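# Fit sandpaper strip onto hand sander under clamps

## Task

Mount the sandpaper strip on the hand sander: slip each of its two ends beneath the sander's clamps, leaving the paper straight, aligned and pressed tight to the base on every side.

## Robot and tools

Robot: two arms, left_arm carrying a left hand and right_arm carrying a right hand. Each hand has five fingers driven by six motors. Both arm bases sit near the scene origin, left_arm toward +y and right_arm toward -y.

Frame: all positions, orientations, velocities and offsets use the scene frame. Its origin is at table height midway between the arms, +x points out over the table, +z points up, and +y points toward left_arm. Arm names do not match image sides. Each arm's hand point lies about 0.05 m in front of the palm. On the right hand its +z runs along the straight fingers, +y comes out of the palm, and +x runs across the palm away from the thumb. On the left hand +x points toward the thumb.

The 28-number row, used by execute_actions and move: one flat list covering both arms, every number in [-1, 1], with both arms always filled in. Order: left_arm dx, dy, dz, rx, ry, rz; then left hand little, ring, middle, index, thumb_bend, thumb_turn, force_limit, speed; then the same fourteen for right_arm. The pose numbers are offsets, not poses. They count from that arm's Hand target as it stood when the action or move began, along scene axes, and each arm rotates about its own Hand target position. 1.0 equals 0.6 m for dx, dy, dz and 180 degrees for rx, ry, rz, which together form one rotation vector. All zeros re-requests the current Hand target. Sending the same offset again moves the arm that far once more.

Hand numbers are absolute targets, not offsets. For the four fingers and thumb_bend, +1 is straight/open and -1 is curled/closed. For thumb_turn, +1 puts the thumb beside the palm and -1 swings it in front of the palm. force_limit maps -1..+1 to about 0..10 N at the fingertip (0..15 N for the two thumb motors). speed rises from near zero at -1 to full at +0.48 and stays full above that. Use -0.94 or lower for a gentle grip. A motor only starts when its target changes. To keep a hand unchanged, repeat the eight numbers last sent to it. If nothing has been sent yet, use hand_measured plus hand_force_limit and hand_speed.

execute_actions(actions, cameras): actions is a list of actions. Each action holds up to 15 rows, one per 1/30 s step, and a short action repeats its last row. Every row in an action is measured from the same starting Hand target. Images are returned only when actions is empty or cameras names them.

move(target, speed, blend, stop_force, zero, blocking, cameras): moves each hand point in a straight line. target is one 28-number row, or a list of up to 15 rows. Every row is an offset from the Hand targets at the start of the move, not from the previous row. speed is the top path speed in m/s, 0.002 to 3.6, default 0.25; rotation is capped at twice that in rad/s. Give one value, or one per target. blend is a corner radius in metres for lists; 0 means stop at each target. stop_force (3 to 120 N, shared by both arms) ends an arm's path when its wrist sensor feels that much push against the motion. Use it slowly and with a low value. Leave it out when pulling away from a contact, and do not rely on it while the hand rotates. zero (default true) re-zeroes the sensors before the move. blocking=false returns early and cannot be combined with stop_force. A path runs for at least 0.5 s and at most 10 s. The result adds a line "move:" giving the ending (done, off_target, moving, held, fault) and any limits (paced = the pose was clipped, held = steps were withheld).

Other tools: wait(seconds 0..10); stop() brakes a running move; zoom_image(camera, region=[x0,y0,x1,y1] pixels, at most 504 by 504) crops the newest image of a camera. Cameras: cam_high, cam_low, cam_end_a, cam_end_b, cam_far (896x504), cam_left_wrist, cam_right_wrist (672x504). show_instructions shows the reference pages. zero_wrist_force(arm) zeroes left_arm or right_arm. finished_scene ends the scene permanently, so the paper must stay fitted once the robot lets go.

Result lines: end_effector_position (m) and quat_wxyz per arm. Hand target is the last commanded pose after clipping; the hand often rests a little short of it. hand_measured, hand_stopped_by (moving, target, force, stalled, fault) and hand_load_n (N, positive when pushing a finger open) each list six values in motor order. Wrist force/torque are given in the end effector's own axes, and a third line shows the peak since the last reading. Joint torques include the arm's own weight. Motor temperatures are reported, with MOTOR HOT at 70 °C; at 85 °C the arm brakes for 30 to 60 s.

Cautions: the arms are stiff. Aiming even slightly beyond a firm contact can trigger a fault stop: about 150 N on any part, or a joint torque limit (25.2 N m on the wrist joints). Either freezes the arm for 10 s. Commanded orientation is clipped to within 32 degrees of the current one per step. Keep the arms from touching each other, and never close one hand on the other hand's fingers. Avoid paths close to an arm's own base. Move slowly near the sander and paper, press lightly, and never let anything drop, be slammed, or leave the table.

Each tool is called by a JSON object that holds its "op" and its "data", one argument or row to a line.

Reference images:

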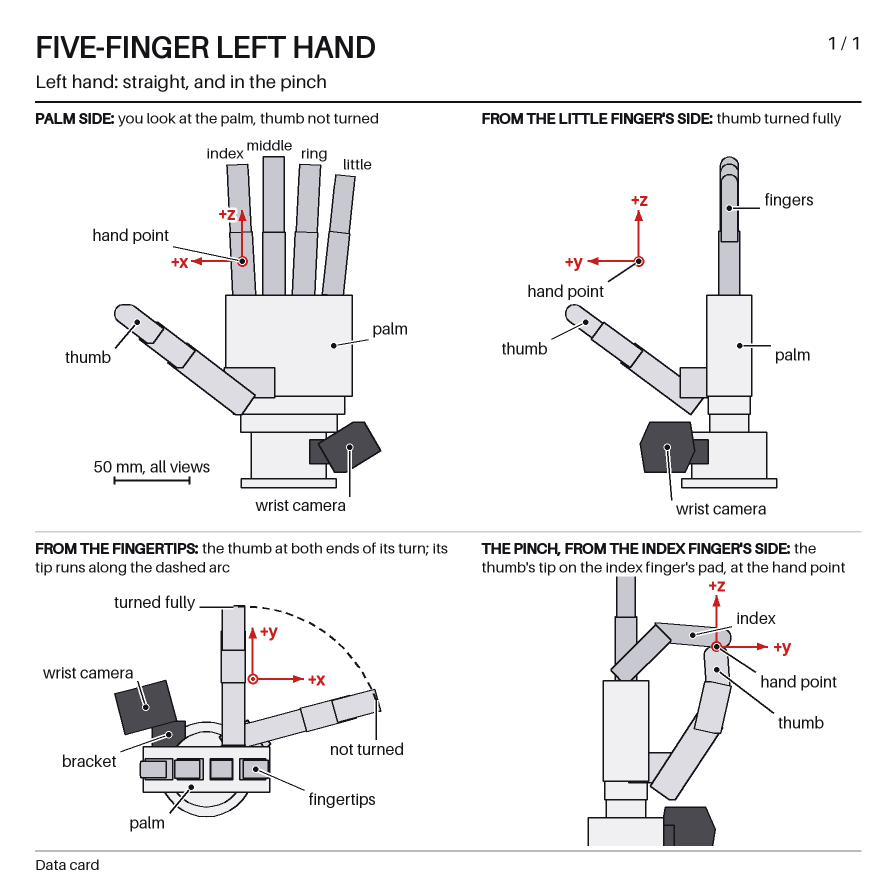

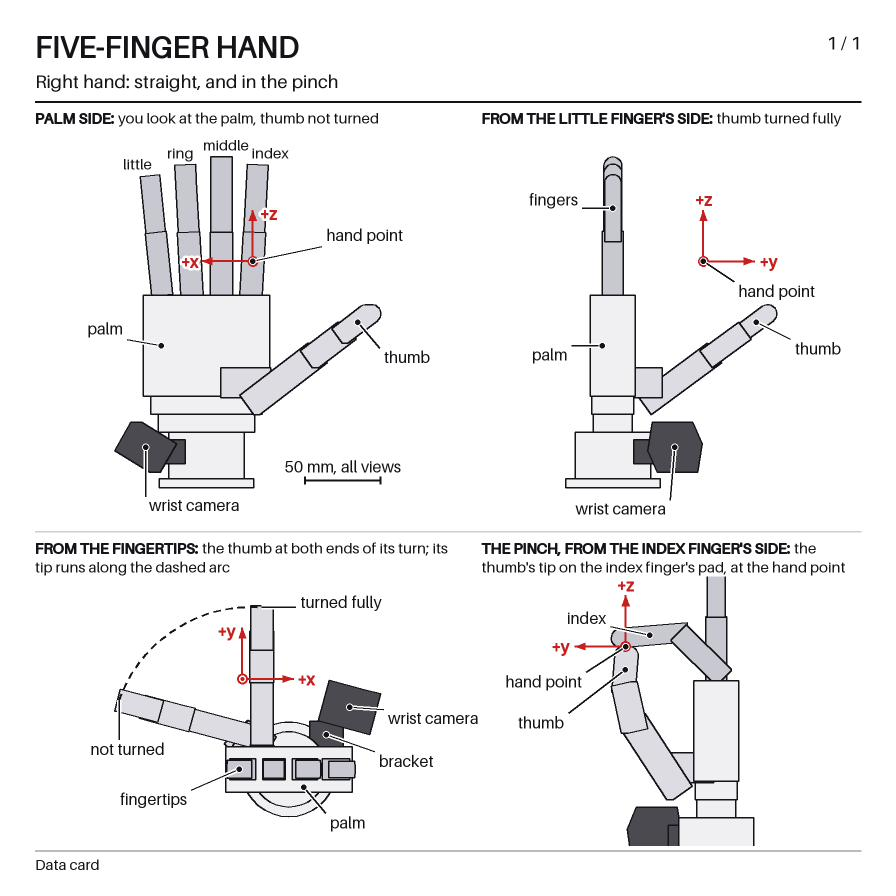

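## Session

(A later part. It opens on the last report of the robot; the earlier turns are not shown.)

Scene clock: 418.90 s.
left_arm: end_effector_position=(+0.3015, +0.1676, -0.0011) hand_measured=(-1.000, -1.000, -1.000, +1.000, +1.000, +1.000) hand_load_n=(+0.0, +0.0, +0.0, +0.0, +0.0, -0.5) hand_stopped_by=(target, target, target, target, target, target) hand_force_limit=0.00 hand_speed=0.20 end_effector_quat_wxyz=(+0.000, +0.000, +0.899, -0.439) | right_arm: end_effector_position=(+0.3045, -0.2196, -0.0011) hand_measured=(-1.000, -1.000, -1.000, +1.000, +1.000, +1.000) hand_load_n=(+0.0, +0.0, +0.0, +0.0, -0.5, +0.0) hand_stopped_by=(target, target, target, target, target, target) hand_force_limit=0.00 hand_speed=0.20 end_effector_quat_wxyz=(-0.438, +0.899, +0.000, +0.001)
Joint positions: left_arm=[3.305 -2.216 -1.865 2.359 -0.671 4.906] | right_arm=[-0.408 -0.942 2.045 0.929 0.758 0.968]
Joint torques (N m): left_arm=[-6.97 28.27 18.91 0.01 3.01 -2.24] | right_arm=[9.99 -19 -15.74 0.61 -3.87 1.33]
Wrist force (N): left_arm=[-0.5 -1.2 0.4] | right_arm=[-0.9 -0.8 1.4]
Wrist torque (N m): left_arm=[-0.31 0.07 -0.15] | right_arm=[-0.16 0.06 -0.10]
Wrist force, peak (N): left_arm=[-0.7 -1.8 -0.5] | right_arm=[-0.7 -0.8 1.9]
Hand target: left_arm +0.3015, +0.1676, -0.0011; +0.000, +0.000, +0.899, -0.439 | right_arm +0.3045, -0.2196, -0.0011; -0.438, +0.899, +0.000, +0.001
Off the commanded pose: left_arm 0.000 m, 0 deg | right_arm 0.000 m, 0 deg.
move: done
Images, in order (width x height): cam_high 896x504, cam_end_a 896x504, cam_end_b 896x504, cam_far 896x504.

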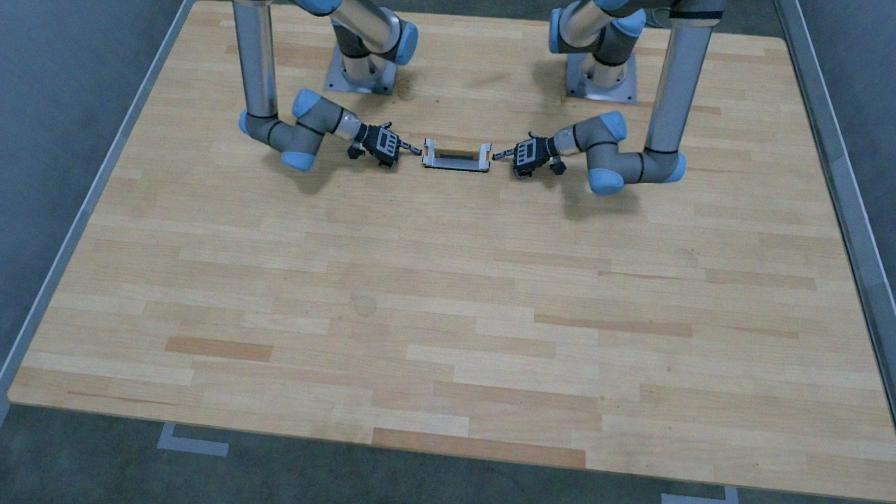

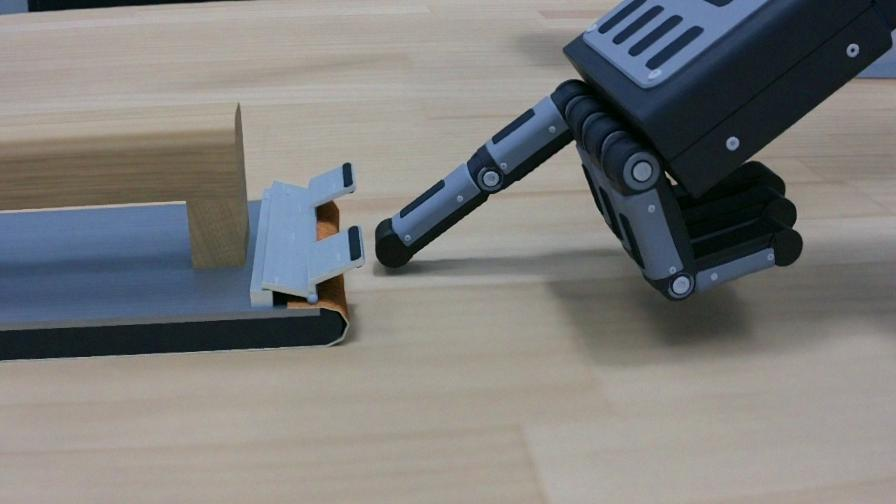

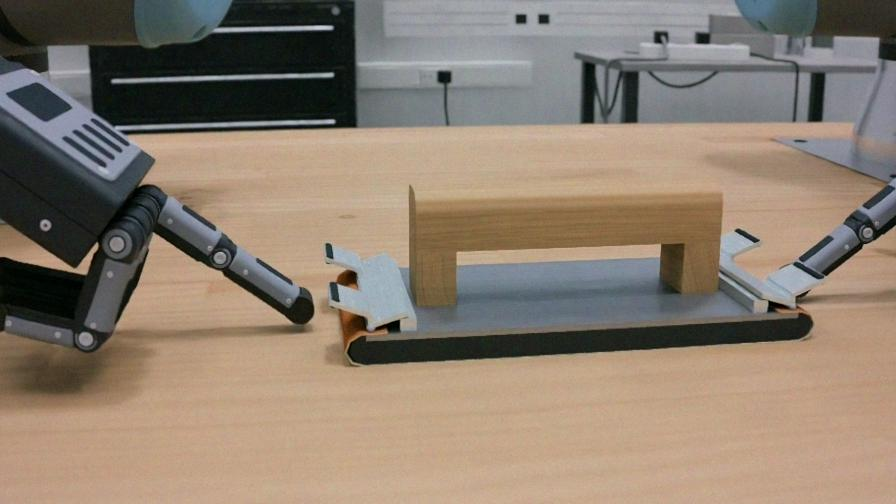

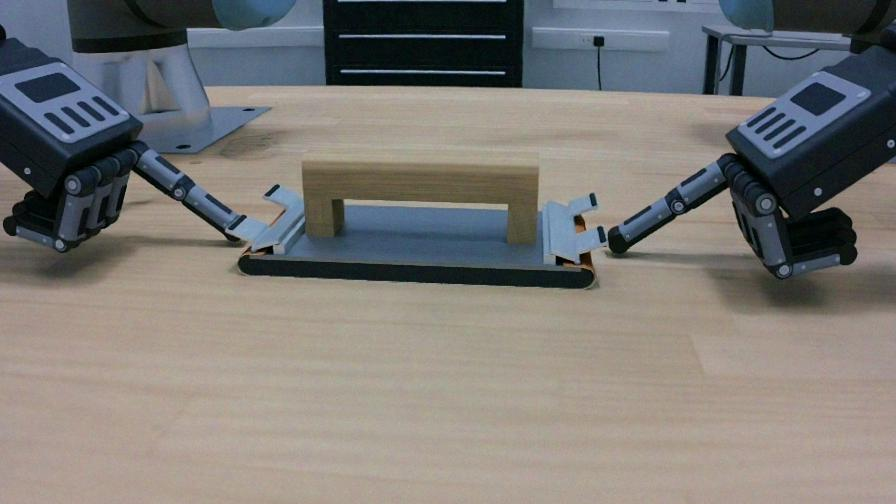

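{"op": "move", "data": {
  "target": [0,-0.0255,0,0,0,0,-1,-1,-1,1,1,1,0,0.2,0,0.0255,0,0,0,0,-1,-1,-1,1,1,1,0,0.2],
  "speed": 0.01,
  "stop_force": 10,
  "cameras": ["cam_end_a","cam_end_b","cam_far"]
}}

{"op": "zoom_image", "data": {
  "camera": "cam_end_b",
  "region": [310, 220, 430, 380]
}}

{"op": "zoom_image", "data": {
  "camera": "cam_end_a",
  "region": [240, 240, 380, 370]
}}

{"op": "zoom_image", "data": {
  "camera": "cam_far",
  "region": [225, 220, 305, 290]
}}

Scene clock: 424.80 s.
left_arm: end_effector_position=(+0.3015, +0.1545, -0.0011) hand_measured=(-1.000, -1.000, -1.000, +1.000, +1.000, +1.000) hand_load_n=(+0.0, +0.0, +0.0, -4.0, +0.0, +0.0) hand_stopped_by=(target, target, target, target, target, target) hand_force_limit=0.00 hand_speed=0.20 end_effector_quat_wxyz=(+0.000, +0.000, +0.899, -0.439) | right_arm: end_effector_position=(+0.3045, -0.2064, -0.0011) hand_measured=(-1.000, -1.000, -1.000, +1.000, +1.000, +1.000) hand_load_n=(+0.0, +0.0, +0.0, -7.5, +0.0, +0.0) hand_stopped_by=(target, target, target, target, target, target) hand_force_limit=0.00 hand_speed=0.20 end_effector_quat_wxyz=(-0.438, +0.899, +0.000, +0.001)
Joint positions: left_arm=[3.272 -2.214 -1.853 2.386 -0.667 4.853] | right_arm=[-0.371 -0.947 2.041 0.904 0.743 1.016]
Joint torques (N m): left_arm=[4.99 27.18 -0.58 -4.9 1.16 2.68] | right_arm=[-5.88 -18.12 4.54 3.89 0.27 -1.46]
Wrist force (N): left_arm=[0.5 3.7 -9.9] | right_arm=[-1.3 4.6 -8.2]
Wrist torque (N m): left_arm=[0.22 0.15 -0.23] | right_arm=[0.34 -0.01 0.08]
Wrist force, peak (N): left_arm=[-0.2 5.2 -16.4] | right_arm=[-0.6 6.1 -15.1]
Hand target: left_arm +0.3015, +0.1545, -0.0011; +0.000, +0.000, +0.899, -0.439 (not the last commanded pose) | right_arm +0.3045, -0.2064, -0.0011; -0.438, +0.899, +0.000, +0.001 (not the last commanded pose)
Off the commanded pose: left_arm 0.002 m, 0 deg | right_arm 0.002 m, 0 deg.
move: contact (left_arm, right_arm)
Images, in order (width x height): cam_end_a 896x504, cam_end_b 896x504, cam_far 896x504.

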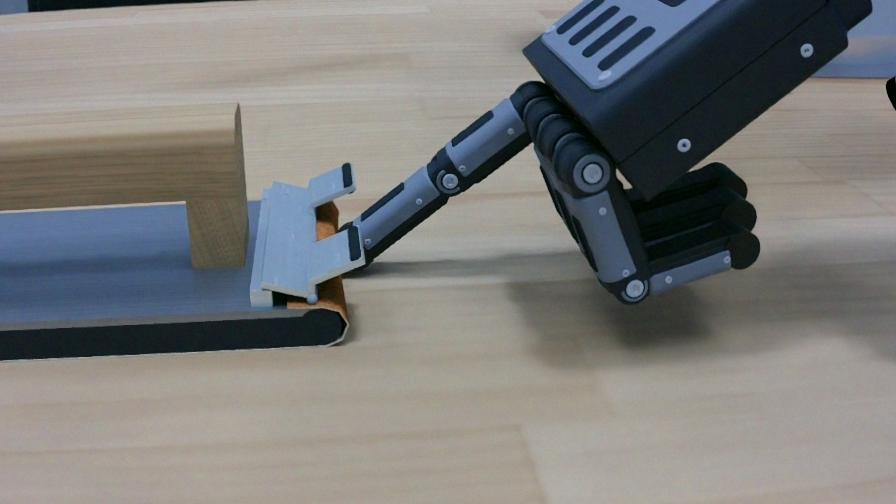

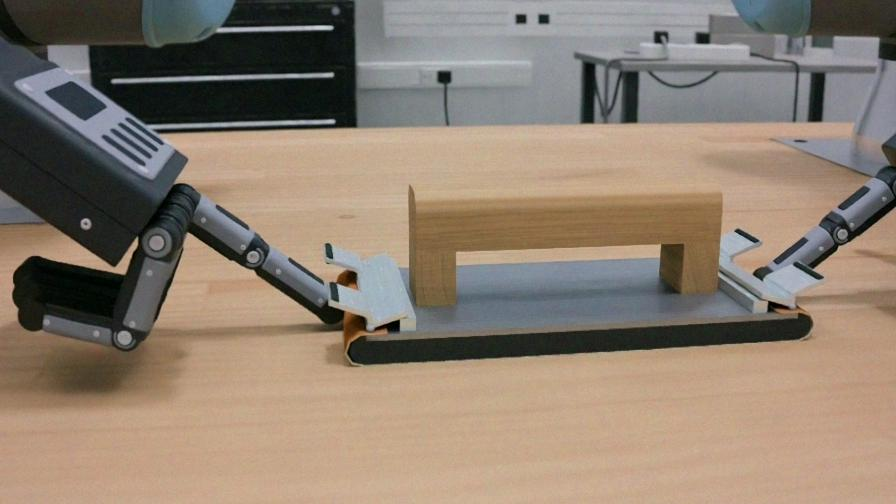

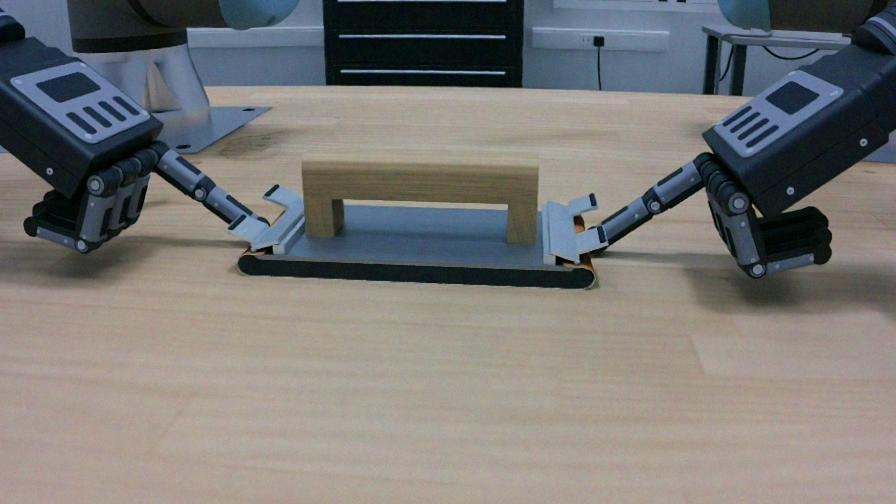

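Scaled by 3.150 from the camera's 896x504 image, which has a finer 1280x720 frame.

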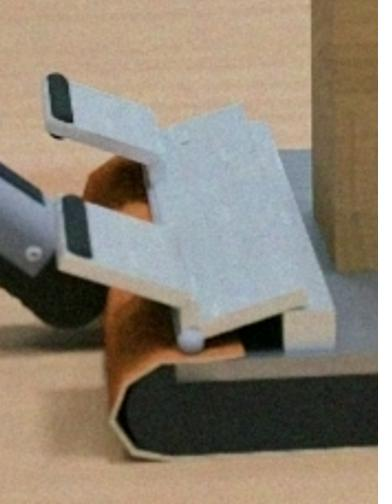

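Scaled by 3.600 from the camera's 896x504 image, which has a finer 1280x720 frame.

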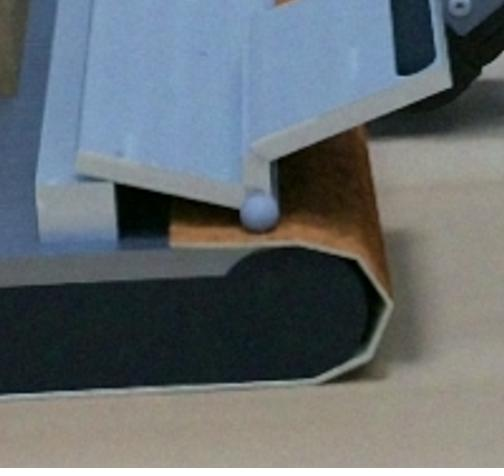

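Scaled by 6.300 from the camera's 896x504 image, which has a finer 1280x720 frame.

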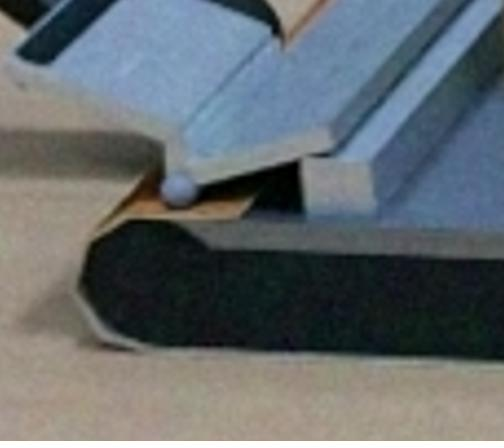

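{"op": "move", "data": {
  "target": [
    [0,0.03,0.005,0,0,0,-1,-1,-1,1,1,1,0,0.2,0,-0.03,0.005,0,0,0,-1,-1,-1,1,1,1,0,0.2],
    [0,0.12,0.12,0,0,0,-1,-1,-1,1,1,1,0,0.2,0,-0.12,0.12,0,0,0,-1,-1,-1,1,1,1,0,0.2]
  ],
  "speed": [0.05,0.25],
  "blend": [0.005,0],
  "cameras": ["cam_end_a","cam_end_b","cam_far","cam_high"]
}}

{"op": "zoom_image", "data": {
  "camera": "cam_end_a",
  "region": [240, 150, 380, 370]
}}

{"op": "zoom_image", "data": {
  "camera": "cam_end_b",
  "region": [310, 220, 430, 380]
}}

{"op": "zoom_image", "data": {
  "camera": "cam_high",
  "region": [410, 125, 505, 185]
}}

Scene clock: 431.23 s.
left_arm: end_effector_position=(+0.3015, +0.2265, +0.0709) hand_measured=(-1.000, -1.000, -1.000, +1.000, +1.000, +1.000) hand_load_n=(+0.0, +0.0, +0.0, +0.0, -0.5, +0.0) hand_stopped_by=(target, target, target, target, target, target) hand_force_limit=0.00 hand_speed=0.20 end_effector_quat_wxyz=(+0.000, +0.000, +0.899, -0.439) | right_arm: end_effector_position=(+0.3045, -0.2784, +0.0708) hand_measured=(-1.000, -1.000, -1.000, +1.000, +1.000, +1.000) hand_load_n=(+0.0, +0.0, +0.5, +0.0, +0.0, +0.0) hand_stopped_by=(target, target, target, target, target, target) hand_force_limit=0.00 hand_speed=0.20 end_effector_quat_wxyz=(-0.438, +0.899, +0.000, +0.001)
Joint positions: left_arm=[3.456 -2.092 -1.887 2.078 -0.708 5.136] | right_arm=[-0.561 -1.079 2.035 1.207 0.836 0.782]
Joint torques (N m): left_arm=[9.81 45.8 0.58 -5.35 -0.93 2.71] | right_arm=[-6.33 -42.06 -18.63 4.16 1.77 -1.55]
Wrist force (N): left_arm=[-0.3 -1.0 -0.1] | right_arm=[-0.5 -0.7 1.0]
Wrist torque (N m): left_arm=[-0.24 0.04 -0.27] | right_arm=[-0.14 0.00 0.10]
Wrist force, peak (N): left_arm=[0.6 3.7 -10.2] | right_arm=[-0.9 4.9 -8.5]
Hand target: left_arm +0.3015, +0.2265, +0.0709; +0.000, +0.000, +0.899, -0.439 | right_arm +0.3045, -0.2784, +0.0709; -0.438, +0.899, +0.000, +0.001
Off the commanded pose: left_arm 0.000 m, 0 deg | right_arm 0.000 m, 0 deg.
move: done
Images, in order (width x height): cam_high 896x504, cam_end_a 896x504, cam_end_b 896x504, cam_far 896x504.

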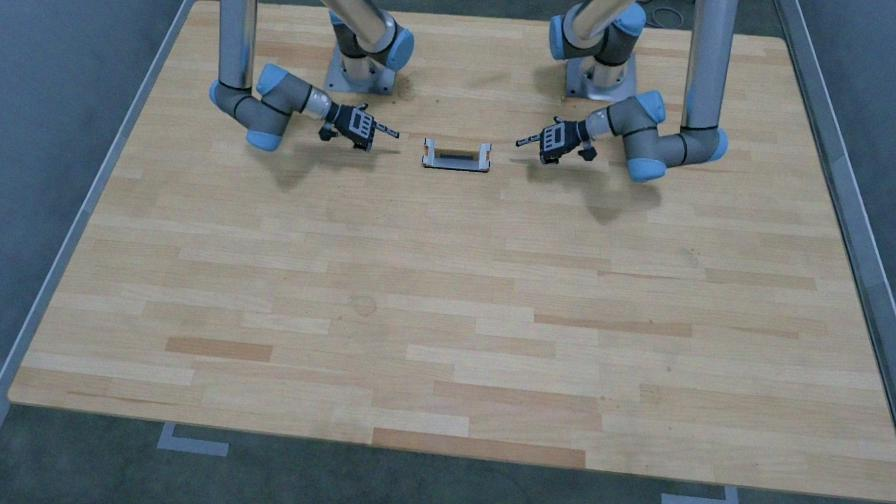

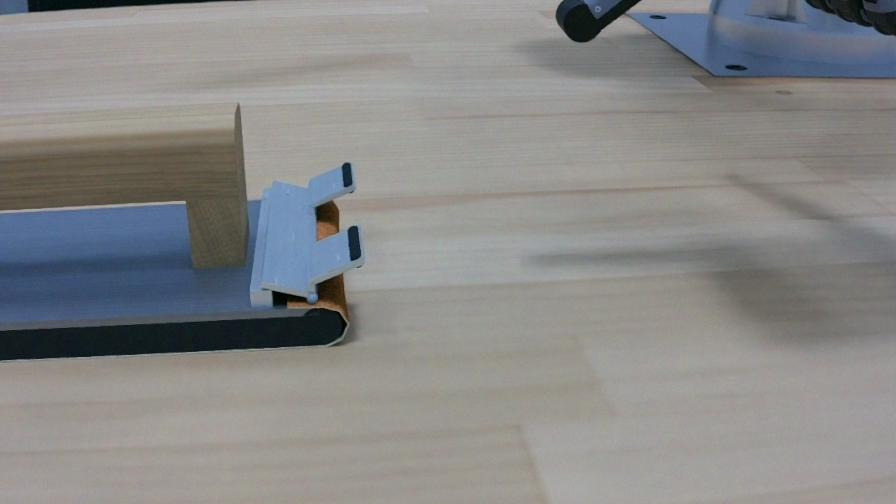

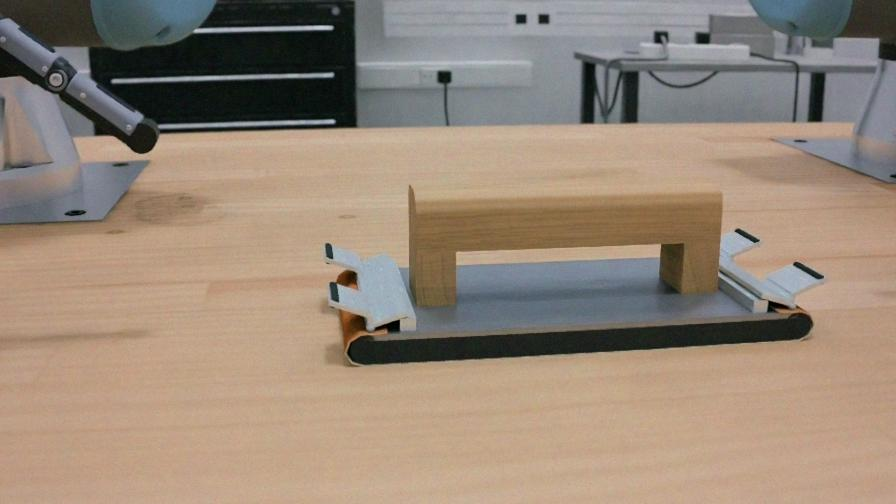

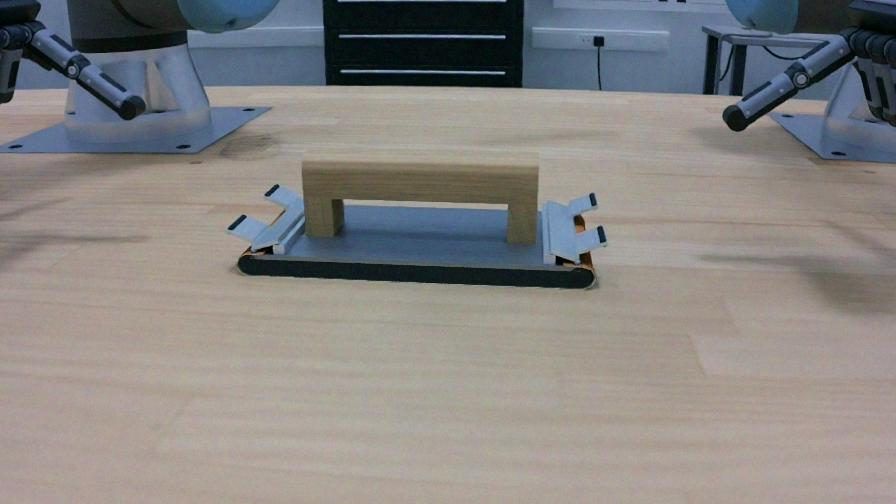

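Scaled by 2.291 from the camera's 896x504 image, which has a finer 1280x720 frame.

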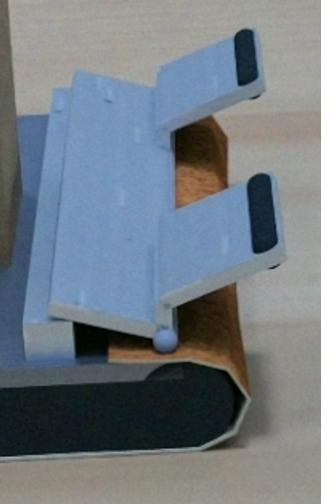

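Scaled by 3.150 from the camera's 896x504 image, which has a finer 1280x720 frame.

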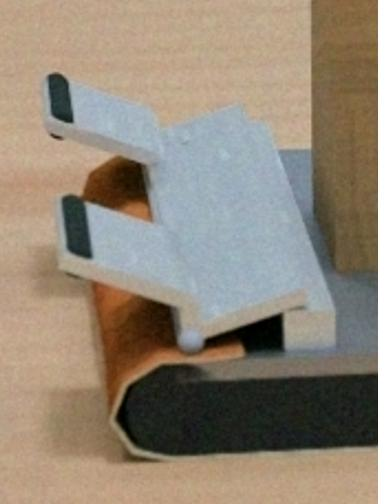

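Scaled by 5.305 from the camera's 896x504 image, which has a finer 1280x720 frame.

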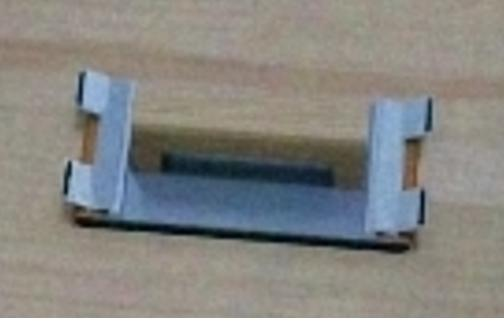

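Both ends are under closed clamps and the paper lies square and close to the base. Both hands are clear of the sander.

{"op": "finished_scene", "data": {

}}

The scene is finished: the task was done.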